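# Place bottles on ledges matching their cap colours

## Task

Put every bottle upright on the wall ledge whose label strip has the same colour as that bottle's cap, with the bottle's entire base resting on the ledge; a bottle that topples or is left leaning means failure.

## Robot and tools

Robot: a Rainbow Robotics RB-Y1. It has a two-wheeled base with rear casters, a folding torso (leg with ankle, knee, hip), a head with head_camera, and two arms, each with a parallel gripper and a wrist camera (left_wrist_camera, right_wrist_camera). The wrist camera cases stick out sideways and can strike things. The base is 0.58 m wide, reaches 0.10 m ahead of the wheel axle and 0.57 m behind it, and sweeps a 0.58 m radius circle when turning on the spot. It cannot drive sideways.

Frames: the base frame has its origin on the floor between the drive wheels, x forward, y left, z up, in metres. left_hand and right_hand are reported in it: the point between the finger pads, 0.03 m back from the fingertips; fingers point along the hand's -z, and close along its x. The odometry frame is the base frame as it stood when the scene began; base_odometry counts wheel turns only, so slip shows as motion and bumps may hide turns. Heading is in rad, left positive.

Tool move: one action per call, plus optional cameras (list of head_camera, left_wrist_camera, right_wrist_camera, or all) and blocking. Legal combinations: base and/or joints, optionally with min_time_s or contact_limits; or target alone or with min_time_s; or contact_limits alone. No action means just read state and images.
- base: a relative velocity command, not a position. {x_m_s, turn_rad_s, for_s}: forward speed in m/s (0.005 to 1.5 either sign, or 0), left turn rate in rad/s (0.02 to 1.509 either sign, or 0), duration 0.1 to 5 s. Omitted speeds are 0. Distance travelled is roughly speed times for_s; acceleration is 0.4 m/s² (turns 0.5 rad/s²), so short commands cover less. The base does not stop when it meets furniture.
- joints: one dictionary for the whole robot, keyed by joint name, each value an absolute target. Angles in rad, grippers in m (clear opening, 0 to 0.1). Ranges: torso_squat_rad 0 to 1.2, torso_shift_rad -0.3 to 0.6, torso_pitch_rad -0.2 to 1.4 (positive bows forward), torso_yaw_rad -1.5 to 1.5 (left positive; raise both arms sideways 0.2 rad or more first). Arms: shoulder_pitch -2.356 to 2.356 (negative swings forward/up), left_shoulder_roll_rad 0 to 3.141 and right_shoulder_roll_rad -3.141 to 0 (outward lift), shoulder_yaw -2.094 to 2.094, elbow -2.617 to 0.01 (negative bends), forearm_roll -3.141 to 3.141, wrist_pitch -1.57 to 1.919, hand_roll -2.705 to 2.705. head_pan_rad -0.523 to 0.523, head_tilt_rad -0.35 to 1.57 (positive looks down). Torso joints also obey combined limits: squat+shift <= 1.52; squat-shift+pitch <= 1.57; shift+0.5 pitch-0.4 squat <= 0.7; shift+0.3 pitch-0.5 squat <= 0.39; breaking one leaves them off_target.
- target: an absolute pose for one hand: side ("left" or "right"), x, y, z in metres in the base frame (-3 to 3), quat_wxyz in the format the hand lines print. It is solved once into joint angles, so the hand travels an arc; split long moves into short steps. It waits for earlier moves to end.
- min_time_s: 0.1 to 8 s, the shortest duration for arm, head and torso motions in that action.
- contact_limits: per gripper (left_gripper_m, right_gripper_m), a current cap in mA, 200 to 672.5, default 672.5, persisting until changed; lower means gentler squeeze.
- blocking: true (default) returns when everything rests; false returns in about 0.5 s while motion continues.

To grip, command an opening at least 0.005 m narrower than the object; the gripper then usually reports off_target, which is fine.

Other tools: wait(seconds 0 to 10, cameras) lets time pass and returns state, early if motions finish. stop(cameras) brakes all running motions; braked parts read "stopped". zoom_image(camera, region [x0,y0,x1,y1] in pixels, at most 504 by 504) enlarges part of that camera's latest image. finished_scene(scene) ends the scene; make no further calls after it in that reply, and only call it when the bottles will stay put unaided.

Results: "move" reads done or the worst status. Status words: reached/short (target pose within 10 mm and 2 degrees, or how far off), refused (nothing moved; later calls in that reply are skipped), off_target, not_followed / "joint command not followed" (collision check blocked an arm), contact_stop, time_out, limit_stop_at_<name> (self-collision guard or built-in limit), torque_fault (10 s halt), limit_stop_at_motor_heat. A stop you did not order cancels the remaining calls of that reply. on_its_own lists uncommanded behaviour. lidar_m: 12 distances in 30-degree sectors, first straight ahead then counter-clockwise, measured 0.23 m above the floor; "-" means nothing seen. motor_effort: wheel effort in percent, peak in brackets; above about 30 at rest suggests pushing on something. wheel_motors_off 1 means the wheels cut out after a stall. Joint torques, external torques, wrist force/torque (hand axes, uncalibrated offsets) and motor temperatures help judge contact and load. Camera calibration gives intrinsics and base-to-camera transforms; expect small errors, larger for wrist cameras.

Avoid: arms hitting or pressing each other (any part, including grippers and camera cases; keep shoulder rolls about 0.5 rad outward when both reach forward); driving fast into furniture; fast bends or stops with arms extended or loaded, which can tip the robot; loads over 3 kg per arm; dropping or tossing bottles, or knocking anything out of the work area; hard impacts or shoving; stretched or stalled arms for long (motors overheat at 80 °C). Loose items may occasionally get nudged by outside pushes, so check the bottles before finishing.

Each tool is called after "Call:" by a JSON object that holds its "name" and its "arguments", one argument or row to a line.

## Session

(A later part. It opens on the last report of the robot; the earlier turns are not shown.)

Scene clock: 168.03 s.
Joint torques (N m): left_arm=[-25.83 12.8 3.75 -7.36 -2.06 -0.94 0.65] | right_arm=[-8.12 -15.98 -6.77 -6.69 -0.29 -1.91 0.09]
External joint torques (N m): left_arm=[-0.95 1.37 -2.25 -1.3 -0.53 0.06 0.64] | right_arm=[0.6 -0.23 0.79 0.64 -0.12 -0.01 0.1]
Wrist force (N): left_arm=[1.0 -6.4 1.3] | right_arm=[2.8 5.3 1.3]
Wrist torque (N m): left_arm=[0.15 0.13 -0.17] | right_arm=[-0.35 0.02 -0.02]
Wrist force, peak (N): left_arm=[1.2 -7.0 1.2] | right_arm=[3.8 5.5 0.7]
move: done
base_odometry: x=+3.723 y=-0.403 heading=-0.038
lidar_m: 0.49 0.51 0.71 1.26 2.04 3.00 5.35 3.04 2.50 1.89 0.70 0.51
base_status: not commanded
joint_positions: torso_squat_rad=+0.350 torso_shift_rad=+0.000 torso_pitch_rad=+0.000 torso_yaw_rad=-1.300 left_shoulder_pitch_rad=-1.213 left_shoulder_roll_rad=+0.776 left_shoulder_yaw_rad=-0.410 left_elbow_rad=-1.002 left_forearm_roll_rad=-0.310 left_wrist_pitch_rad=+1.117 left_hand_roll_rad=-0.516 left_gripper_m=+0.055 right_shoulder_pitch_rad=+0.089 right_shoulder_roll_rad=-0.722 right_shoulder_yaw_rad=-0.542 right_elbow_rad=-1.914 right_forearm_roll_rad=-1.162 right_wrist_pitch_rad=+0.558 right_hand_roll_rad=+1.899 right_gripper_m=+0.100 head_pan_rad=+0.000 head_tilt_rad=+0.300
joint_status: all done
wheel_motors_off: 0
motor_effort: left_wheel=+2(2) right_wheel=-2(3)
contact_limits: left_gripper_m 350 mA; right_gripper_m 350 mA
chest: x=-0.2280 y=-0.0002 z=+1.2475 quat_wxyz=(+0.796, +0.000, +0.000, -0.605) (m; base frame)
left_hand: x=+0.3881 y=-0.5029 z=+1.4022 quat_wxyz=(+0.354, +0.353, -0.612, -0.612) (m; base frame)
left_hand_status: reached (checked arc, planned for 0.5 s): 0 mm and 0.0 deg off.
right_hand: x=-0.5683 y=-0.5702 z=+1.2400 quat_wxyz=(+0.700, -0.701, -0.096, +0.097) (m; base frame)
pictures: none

Call:
{"name": "move", "arguments": {
  "target": {"side": "left", "x": 0.388, "y": -0.503, "z": 1.3995, "quat_wxyz": [0.35355, 0.35355, -0.61237, -0.61237]},
  "min_time_s": 0.5
}}

Call:
{"name": "move", "arguments": {
  "target": {"side": "left", "x": 0.388, "y": -0.503, "z": 1.397, "quat_wxyz": [0.35355, 0.35355, -0.61237, -0.61237]},
  "min_time_s": 0.5
}}

Scene clock: 169.13 s.
Joint torques (N m): left_arm=[-25.88 11.84 3.51 -7.38 -1.85 -1.01 0.47] | right_arm=[-7.61 -16.34 -6.76 -6.73 -0.26 -1.69 0.33]
External joint torques (N m): left_arm=[-1.02 0.37 -2.52 -1.32 -0.32 -0.01 0.46] | right_arm=[1.11 -0.59 0.81 0.6 -0.08 0.22 0.33]
Wrist force (N): left_arm=[1.2 -6.8 1.1] | right_arm=[3.3 4.9 0.4]
Wrist torque (N m): left_arm=[0.19 0.13 -0.16] | right_arm=[-0.27 0.09 -0.06]
Wrist force, peak (N): left_arm=[1.0 -6.8 1.4] | right_arm=[2.9 6.0 0.9]
move: done
base_odometry: x=+3.723 y=-0.403 heading=-0.038
lidar_m: 0.49 0.51 0.71 1.25 2.04 3.00 5.35 3.03 2.50 1.89 0.70 0.51
base_status: not commanded
joint_positions: torso_squat_rad=+0.350 torso_shift_rad=+0.000 torso_pitch_rad=+0.000 torso_yaw_rad=-1.300 left_shoulder_pitch_rad=-1.207 left_shoulder_roll_rad=+0.775 left_shoulder_yaw_rad=-0.411 left_elbow_rad=-1.005 left_forearm_roll_rad=-0.313 left_wrist_pitch_rad=+1.117 left_hand_roll_rad=-0.511 left_gripper_m=+0.055 right_shoulder_pitch_rad=+0.089 right_shoulder_roll_rad=-0.722 right_shoulder_yaw_rad=-0.542 right_elbow_rad=-1.914 right_forearm_roll_rad=-1.162 right_wrist_pitch_rad=+0.558 right_hand_roll_rad=+1.899 right_gripper_m=+0.100 head_pan_rad=+0.000 head_tilt_rad=+0.300
joint_status: all done
wheel_motors_off: 0
motor_effort: left_wheel=+2(2) right_wheel=-2(4)
contact_limits: left_gripper_m 350 mA; right_gripper_m 350 mA
chest: x=-0.2280 y=-0.0002 z=+1.2475 quat_wxyz=(+0.796, +0.000, +0.000, -0.605) (m; base frame)
left_hand: x=+0.3882 y=-0.5028 z=+1.3998 quat_wxyz=(+0.354, +0.353, -0.612, -0.612) (m; base frame)
left_hand_status: reached (checked arc, planned for 0.5 s): 0 mm and 0.0 deg off.
right_hand: x=-0.5683 y=-0.5702 z=+1.2400 quat_wxyz=(+0.700, -0.701, -0.096, +0.097) (m; base frame)
pictures: none

Scene clock: 169.97 s.
Joint torques (N m): left_arm=[-25.67 11.51 3.69 -7.29 -1.83 -1.04 0.72] | right_arm=[-8.12 -15.89 -6.46 -6.79 -0.26 -1.56 0.19]
External joint torques (N m): left_arm=[-0.82 0.02 -2.38 -1.24 -0.29 -0.05 0.71] | right_arm=[0.61 -0.14 1.1 0.54 -0.09 0.34 0.2]
Wrist force (N): left_arm=[0.9 -5.8 1.1] | right_arm=[3.1 5.0 0.3]
Wrist torque (N m): left_arm=[0.15 0.12 -0.17] | right_arm=[-0.31 0.03 -0.02]
Wrist force, peak (N): left_arm=[1.0 -6.8 1.2] | right_arm=[4.3 5.3 0.9]
move: done
base_odometry: x=+3.723 y=-0.403 heading=-0.038
lidar_m: 0.49 0.50 0.70 1.25 2.04 3.01 5.35 3.03 2.49 1.89 0.69 0.50
base_status: not commanded
joint_positions: torso_squat_rad=+0.350 torso_shift_rad=+0.000 torso_pitch_rad=+0.000 torso_yaw_rad=-1.300 left_shoulder_pitch_rad=-1.201 left_shoulder_roll_rad=+0.775 left_shoulder_yaw_rad=-0.411 left_elbow_rad=-1.009 left_forearm_roll_rad=-0.316 left_wrist_pitch_rad=+1.117 left_hand_roll_rad=-0.506 left_gripper_m=+0.055 right_shoulder_pitch_rad=+0.089 right_shoulder_roll_rad=-0.722 right_shoulder_yaw_rad=-0.542 right_elbow_rad=-1.914 right_forearm_roll_rad=-1.162 right_wrist_pitch_rad=+0.558 right_hand_roll_rad=+1.899 right_gripper_m=+0.100 head_pan_rad=+0.000 head_tilt_rad=+0.300
joint_status: all done
wheel_motors_off: 0
motor_effort: left_wheel=+2(3) right_wheel=-2(3)
contact_limits: left_gripper_m 350 mA; right_gripper_m 350 mA
chest: x=-0.2280 y=-0.0002 z=+1.2475 quat_wxyz=(+0.796, +0.000, +0.000, -0.605) (m; base frame)
left_hand: x=+0.3882 y=-0.5028 z=+1.3974 quat_wxyz=(+0.354, +0.353, -0.612, -0.612) (m; base frame)
left_hand_status: reached (checked arc, planned for 0.5 s): 0 mm and 0.0 deg off.
right_hand: x=-0.5683 y=-0.5702 z=+1.2400 quat_wxyz=(+0.700, -0.701, -0.096, +0.097) (m; base frame)
pictures: none

Call:
{"name": "move", "arguments": {
  "target": {"side": "left", "x": 0.388, "y": -0.503, "z": 1.3955, "quat_wxyz": [0.35355, 0.35355, -0.61237, -0.61237]},
  "min_time_s": 0.5
}}

Scene clock: 171.27 s.
Joint torques (N m): left_arm=[-22.41 10.63 3.21 -6.13 -0.83 -0.72 0.54] | right_arm=[-7.95 -15.93 -7.52 -6.69 -0.42 -1.71 0.1]
External joint torques (N m): left_arm=[2.43 -0.87 -2.87 -0.08 0.71 0.26 0.53] | right_arm=[0.77 -0.18 0.04 0.64 -0.25 0.19 0.11]
Wrist force (N): left_arm=[0.9 0.1 -1.5] | right_arm=[3.8 5.0 1.7]
Wrist torque (N m): left_arm=[0.22 0.16 -0.17] | right_arm=[-0.33 0.14 -0.03]
Wrist force, peak (N): left_arm=[0.8 -6.3 1.2] | right_arm=[2.8 5.9 1.9]
move: done
base_odometry: x=+3.723 y=-0.403 heading=-0.038
lidar_m: 0.48 0.51 0.70 1.25 2.04 3.00 5.35 3.04 2.50 1.89 0.69 0.51
base_status: not commanded
joint_positions: torso_squat_rad=+0.350 torso_shift_rad=+0.000 torso_pitch_rad=+0.000 torso_yaw_rad=-1.300 left_shoulder_pitch_rad=-1.198 left_shoulder_roll_rad=+0.775 left_shoulder_yaw_rad=-0.411 left_elbow_rad=-1.011 left_forearm_roll_rad=-0.318 left_wrist_pitch_rad=+1.117 left_hand_roll_rad=-0.503 left_gripper_m=+0.055 right_shoulder_pitch_rad=+0.089 right_shoulder_roll_rad=-0.722 right_shoulder_yaw_rad=-0.542 right_elbow_rad=-1.914 right_forearm_roll_rad=-1.162 right_wrist_pitch_rad=+0.558 right_hand_roll_rad=+1.899 right_gripper_m=+0.100 head_pan_rad=+0.000 head_tilt_rad=+0.300
joint_status: all done
wheel_motors_off: 0
motor_effort: left_wheel=+2(2) right_wheel=-2(3)
contact_limits: left_gripper_m 350 mA; right_gripper_m 350 mA
chest: x=-0.2280 y=-0.0002 z=+1.2475 quat_wxyz=(+0.796, +0.000, +0.000, -0.605) (m; base frame)
left_hand: x=+0.3881 y=-0.5027 z=+1.3967 quat_wxyz=(+0.354, +0.353, -0.613, -0.612) (m; base frame)
left_hand_status: reached (checked arc, planned for 0.5 s): 1 mm and 0.1 deg off.
right_hand: x=-0.5683 y=-0.5702 z=+1.2400 quat_wxyz=(+0.700, -0.701, -0.096, +0.097) (m; base frame)
pictures: none

Call:
{"name": "move", "arguments": {
  "joints": {"left_gripper_m": 0.1}
}}

Call:
{"name": "move", "arguments": {
  "target": {"side": "left", "x": 0.318, "y": -0.463, "z": 1.399, "quat_wxyz": [0.35355, 0.35355, -0.61237, -0.61237]},
  "min_time_s": 1
}}

Call:
{"name": "move", "arguments": {
  "target": {"side": "left", "x": 0.22, "y": -0.405, "z": 1.42, "quat_wxyz": [0.35355, 0.35355, -0.61237, -0.61237]},
  "min_time_s": 1,
  "cameras": ["left_wrist_camera"]
}}

Scene clock: 172.90 s.
Joint torques (N m): left_arm=[-24.72 11.07 3.92 -6.17 -1.32 -0.76 0.48] | right_arm=[-7.74 -16.13 -7.12 -6.61 -0.26 -1.6 0.2]
External joint torques (N m): left_arm=[0.12 -0.44 -2.17 -0.12 0.23 0.22 0.47] | right_arm=[0.99 -0.39 0.45 0.72 -0.08 0.3 0.2]
Wrist force (N): left_arm=[1.2 -4.9 1.1] | right_arm=[3.1 4.8 1.4]
Wrist torque (N m): left_arm=[0.15 0.15 -0.17] | right_arm=[-0.32 0.09 -0.05]
Wrist force, peak (N): left_arm=[1.1 -5.5 1.2] | right_arm=[3.6 5.6 0.8]
move: done
base_odometry: x=+3.723 y=-0.403 heading=-0.038
lidar_m: 0.48 0.50 0.70 1.25 2.04 3.00 5.35 3.03 2.50 1.88 0.69 0.50
base_status: not commanded
joint_positions: torso_squat_rad=+0.350 torso_shift_rad=+0.000 torso_pitch_rad=+0.000 torso_yaw_rad=-1.300 left_shoulder_pitch_rad=-1.197 left_shoulder_roll_rad=+0.775 left_shoulder_yaw_rad=-0.412 left_elbow_rad=-1.011 left_forearm_roll_rad=-0.318 left_wrist_pitch_rad=+1.117 left_hand_roll_rad=-0.503 left_gripper_m=+0.100 right_shoulder_pitch_rad=+0.089 right_shoulder_roll_rad=-0.722 right_shoulder_yaw_rad=-0.542 right_elbow_rad=-1.914 right_forearm_roll_rad=-1.162 right_wrist_pitch_rad=+0.558 right_hand_roll_rad=+1.899 right_gripper_m=+0.100 head_pan_rad=+0.000 head_tilt_rad=+0.300
joint_status: all done
wheel_motors_off: 0
motor_effort: left_wheel=+2(2) right_wheel=-2(3)
contact_limits: left_gripper_m 350 mA; right_gripper_m 350 mA
chest: x=-0.2280 y=-0.0002 z=+1.2475 quat_wxyz=(+0.796, +0.000, +0.000, -0.605) (m; base frame)
left_hand: x=+0.3881 y=-0.5028 z=+1.3961 quat_wxyz=(+0.354, +0.353, -0.613, -0.612) (m; base frame)
right_hand: x=-0.5683 y=-0.5702 z=+1.2400 quat_wxyz=(+0.700, -0.701, -0.096, +0.097) (m; base frame)
pictures: none

Scene clock: 174.23 s.
Joint torques (N m): left_arm=[-23.71 12.15 9 -5.35 -1.72 -1.31 0.13] | right_arm=[-8.34 -16.19 -7.2 -6.69 -0.23 -1.75 0.06]
External joint torques (N m): left_arm=[-1.09 1.59 1.16 -0.59 -0.04 -0.2 0.12] | right_arm=[0.39 -0.45 0.36 0.64 -0.06 0.16 0.07]
Wrist force (N): left_arm=[1.3 -5.1 1.2] | right_arm=[3.7 5.1 0.5]
Wrist torque (N m): left_arm=[0.18 0.15 -0.03] | right_arm=[-0.32 0.16 -0.02]
Wrist force, peak (N): left_arm=[0.7 -5.8 1.5] | right_arm=[3.6 5.7 1.8]
move: done
base_odometry: x=+3.723 y=-0.403 heading=-0.038
lidar_m: 0.48 0.51 0.70 1.26 2.04 3.00 5.35 3.04 2.50 1.88 0.70 0.51
base_status: not commanded
joint_positions: torso_squat_rad=+0.350 torso_shift_rad=+0.000 torso_pitch_rad=+0.000 torso_yaw_rad=-1.300 left_shoulder_pitch_rad=-1.060 left_shoulder_roll_rad=+0.789 left_shoulder_yaw_rad=-0.387 left_elbow_rad=-1.480 left_forearm_roll_rad=-0.322 left_wrist_pitch_rad=+1.463 left_hand_roll_rad=-0.576 left_gripper_m=+0.100 right_shoulder_pitch_rad=+0.089 right_shoulder_roll_rad=-0.722 right_shoulder_yaw_rad=-0.542 right_elbow_rad=-1.914 right_forearm_roll_rad=-1.162 right_wrist_pitch_rad=+0.558 right_hand_roll_rad=+1.899 right_gripper_m=+0.100 head_pan_rad=+0.000 head_tilt_rad=+0.300
joint_status: all done
wheel_motors_off: 0
motor_effort: left_wheel=+2(2) right_wheel=-2(3)
contact_limits: left_gripper_m 350 mA; right_gripper_m 350 mA
chest: x=-0.2280 y=-0.0002 z=+1.2475 quat_wxyz=(+0.796, +0.000, +0.000, -0.605) (m; base frame)
left_hand: x=+0.3182 y=-0.4637 z=+1.3992 quat_wxyz=(+0.354, +0.354, -0.612, -0.612) (m; base frame)
left_hand_status: reached (checked arc, planned for 1.0 s): 1 mm and 0.1 deg off.
right_hand: x=-0.5682 y=-0.5702 z=+1.2400 quat_wxyz=(+0.699, -0.701, -0.096, +0.097) (m; base frame)
pictures: none

Scene clock: 175.57 s.
Joint torques (N m): left_arm=[-20.65 8.36 6.02 -3.23 -1.6 -1.57 0.01] | right_arm=[-8.38 -16.67 -7.27 -6.65 -0.22 -1.58 0.29]
External joint torques (N m): left_arm=[-0.51 0.2 -1.8 -0.38 -0.09 -0.24 -0.01] | right_arm=[0.35 -0.93 0.3 0.68 -0.05 0.32 0.3]
Wrist force (N): left_arm=[1.1 -5.2 1.2] | right_arm=[2.4 5.2 1.5]
Wrist torque (N m): left_arm=[0.21 0.14 -0.04] | right_arm=[-0.28 -0.02 -0.06]
Wrist force, peak (N): left_arm=[1.0 -5.5 1.5] | right_arm=[3.7 5.9 1.0]
move: done
base_odometry: x=+3.723 y=-0.403 heading=-0.038
lidar_m: 0.49 0.51 0.71 1.26 2.04 3.01 5.35 3.03 2.50 1.88 0.70 0.50
base_status: not commanded
joint_positions: torso_squat_rad=+0.350 torso_shift_rad=+0.000 torso_pitch_rad=+0.000 torso_yaw_rad=-1.300 left_shoulder_pitch_rad=-1.070 left_shoulder_roll_rad=+0.730 left_shoulder_yaw_rad=-0.416 left_elbow_rad=-1.890 left_forearm_roll_rad=-0.389 left_wrist_pitch_rad=+1.883 left_hand_roll_rad=-0.710 left_gripper_m=+0.100 right_shoulder_pitch_rad=+0.089 right_shoulder_roll_rad=-0.722 right_shoulder_yaw_rad=-0.542 right_elbow_rad=-1.914 right_forearm_roll_rad=-1.162 right_wrist_pitch_rad=+0.558 right_hand_roll_rad=+1.899 right_gripper_m=+0.100 head_pan_rad=+0.000 head_tilt_rad=+0.300
joint_status: all done
wheel_motors_off: 0
motor_effort: left_wheel=+2(2) right_wheel=-2(3)
contact_limits: left_gripper_m 350 mA; right_gripper_m 350 mA
chest: x=-0.2280 y=-0.0002 z=+1.2475 quat_wxyz=(+0.796, +0.000, +0.000, -0.605) (m; base frame)
left_hand: x=+0.2201 y=-0.4049 z=+1.4203 quat_wxyz=(+0.354, +0.353, -0.613, -0.612) (m; base frame)
left_hand_status: reached (checked arc, planned for 1.0 s): 0 mm and 0.0 deg off.
right_hand: x=-0.5682 y=-0.5702 z=+1.2400 quat_wxyz=(+0.699, -0.701, -0.096, +0.097) (m; base frame)
pictures: left_wrist_camera
camera_calibration:
left_wrist_camera: T_world_to_cam=[[-0.530659, -0.847574, -0.00444313, -0.221079], [-0.393793, 0.251186, -0.884213, 1.47147], [0.750552, -0.467466, -0.467063, 0.383106], [0, 0, 0, 1]] pos_world=[0.174595, -0.377903, 1.47904]

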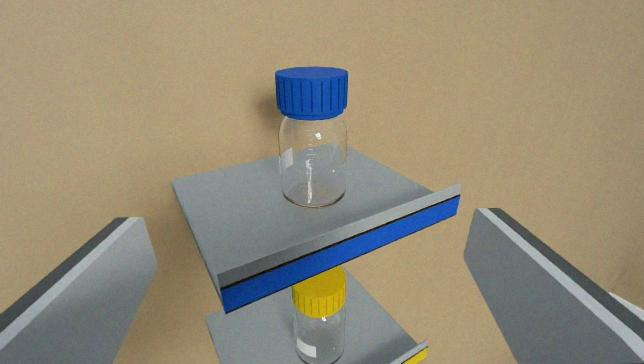

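Call:
{"name": "move", "arguments": {
  "target": {"side": "left", "x": 0.20, "y": -0.36, "z": 1.47, "quat_wxyz": [0.2706, 0.2706, -0.6533, -0.6533]},
  "min_time_s": 1
}}

Call:
{"name": "move", "arguments": {
  "joints": {"torso_yaw_rad": 0}
}}

Call:
{"name": "move", "arguments": {
  "target": {"side": "left", "x": 0.22, "y": 0.28, "z": 1.33, "quat_wxyz": [0.5, 0.5, -0.5, -0.5]},
  "min_time_s": 1.5
}}

Call:
{"name": "move", "arguments": {
  "target": {"side": "left", "x": 0.23, "y": 0.231, "z": 1.22, "quat_wxyz": [0.5, 0.5, -0.5, -0.5]},
  "min_time_s": 1.2,
  "cameras": ["left_wrist_camera", "head_camera"]
}}

Scene clock: 178.03 s.
Joint torques (N m): left_arm=[-17.12 9.63 6.92 -1.13 -1.28 -1.62 0.1] | right_arm=[-8.28 -16.4 -6.5 -6.31 -0.37 -1.5 0.19]
External joint torques (N m): left_arm=[0.09 1.49 0.5 -0.33 -0.05 -0.01 0.09] | right_arm=[0.45 -0.65 1.06 1.02 -0.2 0.4 0.2]
Wrist force (N): left_arm=[1.0 -5.1 1.3] | right_arm=[3.4 4.9 1.4]
Wrist torque (N m): left_arm=[0.18 0.13 -0.04] | right_arm=[-0.31 0.12 -0.02]
Wrist force, peak (N): left_arm=[1.1 -5.5 1.3] | right_arm=[3.2 5.8 1.5]
move: done
base_odometry: x=+3.723 y=-0.403 heading=-0.038
lidar_m: 0.49 0.51 0.70 1.25 2.03 3.00 5.36 3.03 2.49 1.89 0.69 0.51
base_status: not commanded
joint_positions: torso_squat_rad=+0.350 torso_shift_rad=+0.000 torso_pitch_rad=+0.000 torso_yaw_rad=-1.300 left_shoulder_pitch_rad=-1.034 left_shoulder_roll_rad=+0.811 left_shoulder_yaw_rad=-0.152 left_elbow_rad=-2.199 left_forearm_roll_rad=-0.093 left_wrist_pitch_rad=+1.901 left_hand_roll_rad=-0.907 left_gripper_m=+0.100 right_shoulder_pitch_rad=+0.089 right_shoulder_roll_rad=-0.722 right_shoulder_yaw_rad=-0.542 right_elbow_rad=-1.914 right_forearm_roll_rad=-1.162 right_wrist_pitch_rad=+0.558 right_hand_roll_rad=+1.899 right_gripper_m=+0.100 head_pan_rad=+0.000 head_tilt_rad=+0.300
joint_status: all done
wheel_motors_off: 0
motor_effort: left_wheel=+2(2) right_wheel=-3(3)
contact_limits: left_gripper_m 350 mA; right_gripper_m 350 mA
chest: x=-0.2280 y=-0.0002 z=+1.2475 quat_wxyz=(+0.796, +0.000, +0.000, -0.605) (m; base frame)
left_hand: x=+0.1998 y=-0.3600 z=+1.4701 quat_wxyz=(+0.271, +0.271, -0.654, -0.653) (m; base frame)
left_hand_status: reached (checked arc, planned for 1.0 s): 0 mm and 0.0 deg off.
right_hand: x=-0.5682 y=-0.5702 z=+1.2400 quat_wxyz=(+0.699, -0.701, -0.096, +0.097) (m; base frame)
pictures: none

Scene clock: 181.00 s.
Joint torques (N m): left_arm=[-17.04 9 6.93 -1.16 -1.28 -1.56 0.26] | right_arm=[-8.26 -15.85 -6.88 -6.43 -0.23 -1.65 0.13]
External joint torques (N m): left_arm=[0.15 0.84 0.49 -0.37 -0.05 0.04 0.25] | right_arm=[0.47 -0.12 0.67 0.91 -0.05 0.25 0.14]
Wrist force (N): left_arm=[1.0 -5.1 1.0] | right_arm=[2.8 5.6 1.2]
Wrist torque (N m): left_arm=[0.20 0.13 -0.03] | right_arm=[-0.37 -0.04 -0.04]
Wrist force, peak (N): left_arm=[1.5 -5.5 1.0] | right_arm=[2.9 5.8 1.1]
move: done
base_odometry: x=+3.723 y=-0.403 heading=-0.038
lidar_m: 0.49 0.51 0.71 1.26 2.04 3.01 5.35 3.03 2.50 1.89 0.69 0.51
base_status: not commanded
joint_positions: torso_squat_rad=+0.350 torso_shift_rad=+0.000 torso_pitch_rad=+0.000 torso_yaw_rad=+0.000 left_shoulder_pitch_rad=-1.034 left_shoulder_roll_rad=+0.811 left_shoulder_yaw_rad=-0.152 left_elbow_rad=-2.199 left_forearm_roll_rad=-0.093 left_wrist_pitch_rad=+1.901 left_hand_roll_rad=-0.907 left_gripper_m=+0.100 right_shoulder_pitch_rad=+0.089 right_shoulder_roll_rad=-0.722 right_shoulder_yaw_rad=-0.542 right_elbow_rad=-1.914 right_forearm_roll_rad=-1.162 right_wrist_pitch_rad=+0.558 right_hand_roll_rad=+1.899 right_gripper_m=+0.100 head_pan_rad=+0.000 head_tilt_rad=+0.300
joint_status: all done
wheel_motors_off: 0
motor_effort: left_wheel=+2(3) right_wheel=-3(4)
contact_limits: left_gripper_m 350 mA; right_gripper_m 350 mA
chest: x=-0.2281 y=-0.0002 z=+1.2475 quat_wxyz=(+1.000, +0.000, +0.000, +0.000) (m; base frame)
left_hand: x=+0.2329 y=+0.3159 z=+1.4706 quat_wxyz=(+0.610, +0.611, -0.357, -0.356) (m; base frame)
right_hand: x=+0.2302 y=-0.4804 z=+1.2402 quat_wxyz=(+0.498, -0.500, -0.502, +0.500) (m; base frame)
pictures: none

Scene clock: 182.83 s.
Joint torques (N m): left_arm=[-12.06 8.83 7.57 -4.24 -1.16 -1.52 0.7] | right_arm=[-8.16 -16.35 -7.3 -6.84 -0.26 -1.66 0.08]
External joint torques (N m): left_arm=[-0.54 -0.4 0.77 -0.47 -0.03 0.07 0.69] | right_arm=[0.58 -0.62 0.25 0.51 -0.08 0.24 0.09]
Wrist force (N): left_arm=[0.8 -5.1 0.8] | right_arm=[2.8 4.7 0.5]
Wrist torque (N m): left_arm=[0.19 0.11 -0.15] | right_arm=[-0.28 0.03 0.00]
Wrist force, peak (N): left_arm=[0.9 -5.8 0.7] | right_arm=[3.8 5.8 0.8]
move: done
base_odometry: x=+3.723 y=-0.403 heading=-0.038
lidar_m: 0.49 0.51 0.71 1.25 2.03 3.00 5.35 3.03 2.50 1.88 0.69 0.50
base_status: not commanded
joint_positions: torso_squat_rad=+0.350 torso_shift_rad=+0.000 torso_pitch_rad=+0.000 torso_yaw_rad=+0.000 left_shoulder_pitch_rad=-0.250 left_shoulder_roll_rad=+0.793 left_shoulder_yaw_rad=+0.099 left_elbow_rad=-2.512 left_forearm_roll_rad=+0.215 left_wrist_pitch_rad=+1.189 left_hand_roll_rad=-0.894 left_gripper_m=+0.100 right_shoulder_pitch_rad=+0.089 right_shoulder_roll_rad=-0.722 right_shoulder_yaw_rad=-0.542 right_elbow_rad=-1.914 right_forearm_roll_rad=-1.162 right_wrist_pitch_rad=+0.558 right_hand_roll_rad=+1.899 right_gripper_m=+0.100 head_pan_rad=+0.000 head_tilt_rad=+0.300
joint_status: all done
wheel_motors_off: 0
motor_effort: left_wheel=+2(3) right_wheel=-2(4)
contact_limits: left_gripper_m 350 mA; right_gripper_m 350 mA
chest: x=-0.2281 y=-0.0002 z=+1.2475 quat_wxyz=(+1.000, +0.000, +0.000, +0.000) (m; base frame)
left_hand: x=+0.2192 y=+0.2803 z=+1.3302 quat_wxyz=(+0.503, +0.501, -0.497, -0.498) (m; base frame)
left_hand_status: reached (checked arc, planned for 1.5 s): 1 mm and 0.6 deg off.
right_hand: x=+0.2302 y=-0.4804 z=+1.2402 quat_wxyz=(+0.498, -0.500, -0.502, +0.500) (m; base frame)
pictures: none

Scene clock: 184.37 s.
Joint torques (N m): left_arm=[-10.69 4.66 3.75 -7.71 -1.04 -1.4 -0.07] | right_arm=[-8.25 -15.87 -7.24 -6.8 -0.29 -1.45 0.21]
External joint torques (N m): left_arm=[-0.33 -0.2 -1.47 0.52 -0.14 0.19 -0.08] | right_arm=[0.48 -0.14 0.31 0.54 -0.11 0.45 0.22]
Wrist force (N): left_arm=[1.1 -5.1 1.4] | right_arm=[2.8 4.4 0.6]
Wrist torque (N m): left_arm=[0.19 0.12 -0.02] | right_arm=[-0.22 0.03 -0.03]
Wrist force, peak (N): left_arm=[1.1 -5.6 1.3] | right_arm=[3.9 5.5 1.3]
move: done
base_odometry: x=+3.723 y=-0.403 heading=-0.038
lidar_m: 0.48 0.51 0.71 1.26 2.04 3.00 5.35 3.03 2.50 1.89 0.69 0.51
base_status: not commanded
joint_positions: torso_squat_rad=+0.350 torso_shift_rad=+0.000 torso_pitch_rad=+0.000 torso_yaw_rad=+0.000 left_shoulder_pitch_rad=-0.041 left_shoulder_roll_rad=+0.507 left_shoulder_yaw_rad=-0.195 left_elbow_rad=-2.398 left_forearm_roll_rad=-0.244 left_wrist_pitch_rad=+0.883 left_hand_roll_rad=-0.898 left_gripper_m=+0.100 right_shoulder_pitch_rad=+0.089 right_shoulder_roll_rad=-0.722 right_shoulder_yaw_rad=-0.542 right_elbow_rad=-1.914 right_forearm_roll_rad=-1.162 right_wrist_pitch_rad=+0.558 right_hand_roll_rad=+1.899 right_gripper_m=+0.100 head_pan_rad=+0.000 head_tilt_rad=+0.300
joint_status: all done
wheel_motors_off: 0
motor_effort: left_wheel=+2(3) right_wheel=-2(3)
contact_limits: left_gripper_m 350 mA; right_gripper_m 350 mA
chest: x=-0.2281 y=-0.0002 z=+1.2475 quat_wxyz=(+1.000, +0.000, +0.000, +0.000) (m; base frame)
left_hand: x=+0.2300 y=+0.2311 z=+1.2203 quat_wxyz=(+0.500, +0.500, -0.500, -0.500) (m; base frame)
left_hand_status: reached (checked arc, planned for 1.2 s): 0 mm and 0.0 deg off.
right_hand: x=+0.2302 y=-0.4804 z=+1.2402 quat_wxyz=(+0.498, -0.500, -0.502, +0.500) (m; base frame)
pictures: head_camera, left_wrist_camera
camera_calibration:
head_camera: T_world_to_cam=[[-0.0291263, -0.999324, 0.0224431, -0.0340029], [-0.260342, -0.0140936, -0.965414, 1.40232], [0.965077, -0.0339618, -0.259755, 0.517943], [0, 0, 0, 1]] pos_world=[-0.135762, 0.00337415, 1.48912]
left_wrist_camera: T_world_to_cam=[[-0.036026, -0.999337, -0.00531117, 0.244616], [-0.466484, 0.0215163, -0.884268, 1.20862], [0.883796, -0.029379, -0.466949, 0.447587], [0, 0, 0, 1]] pos_world=[0.177037, 0.231598, 1.27904]

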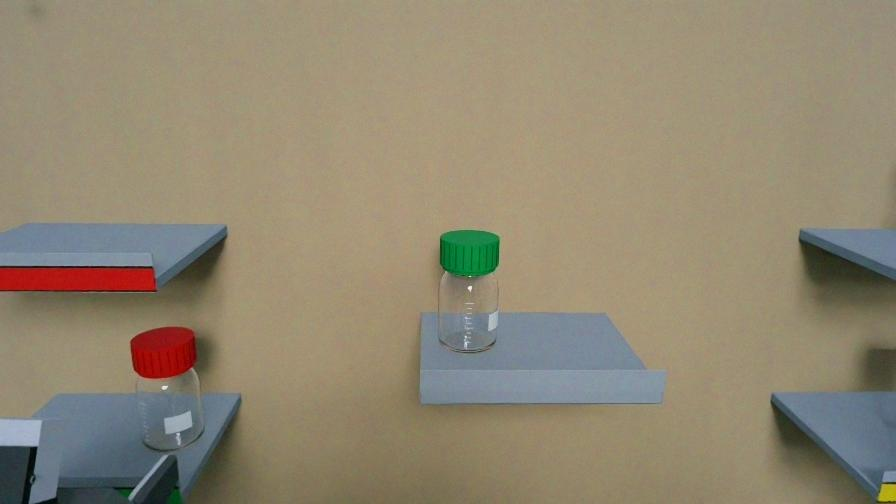

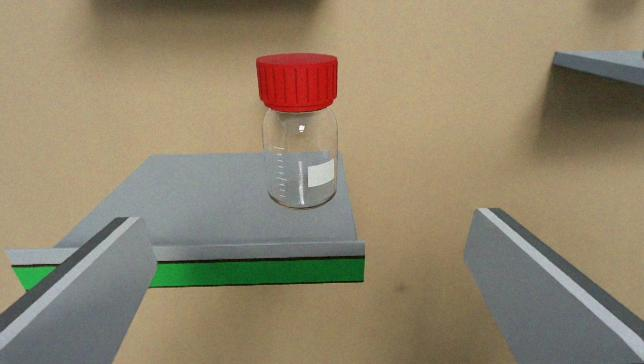

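Call:
{"name": "move", "arguments": {
  "target": {"side": "left", "x": 0.31, "y": 0.2415, "z": 1.209, "quat_wxyz": [0.5, 0.5, -0.5, -0.5]},
  "min_time_s": 1,
  "cameras": ["left_wrist_camera"]
}}

Scene clock: 186.10 s.
Joint torques (N m): left_arm=[-15.14 6.65 7.52 -8.18 -0.78 -1.47 0.46] | right_arm=[-7.92 -15.84 -7.49 -6.75 -0.25 -1.78 0.09]
External joint torques (N m): left_arm=[-0.46 0.49 1.25 0.38 0.01 0.08 0.44] | right_arm=[0.81 -0.11 0.06 0.6 -0.07 0.12 0.1]
Wrist force (N): left_arm=[1.1 -5.3 1.2] | right_arm=[3.5 4.4 1.0]
Wrist torque (N m): left_arm=[0.23 0.14 -0.18] | right_arm=[-0.23 0.09 -0.02]
Wrist force, peak (N): left_arm=[1.0 -5.7 1.0] | right_arm=[3.4 5.9 0.6]
move: done
base_odometry: x=+3.723 y=-0.403 heading=-0.038
lidar_m: 0.49 0.51 0.70 1.26 2.04 3.01 5.35 3.03 2.50 1.89 0.70 0.50
base_status: not commanded
joint_positions: torso_squat_rad=+0.350 torso_shift_rad=+0.000 torso_pitch_rad=+0.000 torso_yaw_rad=+0.000 left_shoulder_pitch_rad=-0.252 left_shoulder_roll_rad=+0.509 left_shoulder_yaw_rad=-0.186 left_elbow_rad=-2.048 left_forearm_roll_rad=-0.210 left_wrist_pitch_rad=+0.739 left_hand_roll_rad=-0.865 left_gripper_m=+0.100 right_shoulder_pitch_rad=+0.089 right_shoulder_roll_rad=-0.722 right_shoulder_yaw_rad=-0.542 right_elbow_rad=-1.914 right_forearm_roll_rad=-1.162 right_wrist_pitch_rad=+0.558 right_hand_roll_rad=+1.899 right_gripper_m=+0.100 head_pan_rad=+0.000 head_tilt_rad=+0.300
joint_status: all done
wheel_motors_off: 0
motor_effort: left_wheel=+2(3) right_wheel=-2(3)
contact_limits: left_gripper_m 350 mA; right_gripper_m 350 mA
chest: x=-0.2281 y=-0.0002 z=+1.2475 quat_wxyz=(+1.000, +0.000, +0.000, +0.000) (m; base frame)
left_hand: x=+0.3098 y=+0.2413 z=+1.2092 quat_wxyz=(+0.500, +0.500, -0.500, -0.500) (m; base frame)
left_hand_status: reached (checked arc, planned for 1.0 s): 0 mm and 0.0 deg off.
right_hand: x=+0.2302 y=-0.4804 z=+1.2402 quat_wxyz=(+0.498, -0.500, -0.502, +0.500) (m; base frame)
pictures: left_wrist_camera
camera_calibration:
left_wrist_camera: T_world_to_cam=[[-0.0364749, -0.999321, -0.00529864, 0.257824], [-0.466587, 0.0217186, -0.884208, 1.23575], [0.883723, -0.0297791, -0.467063, 0.372351], [0, 0, 0, 1]] pos_world=[0.256937, 0.241898, 1.26794]

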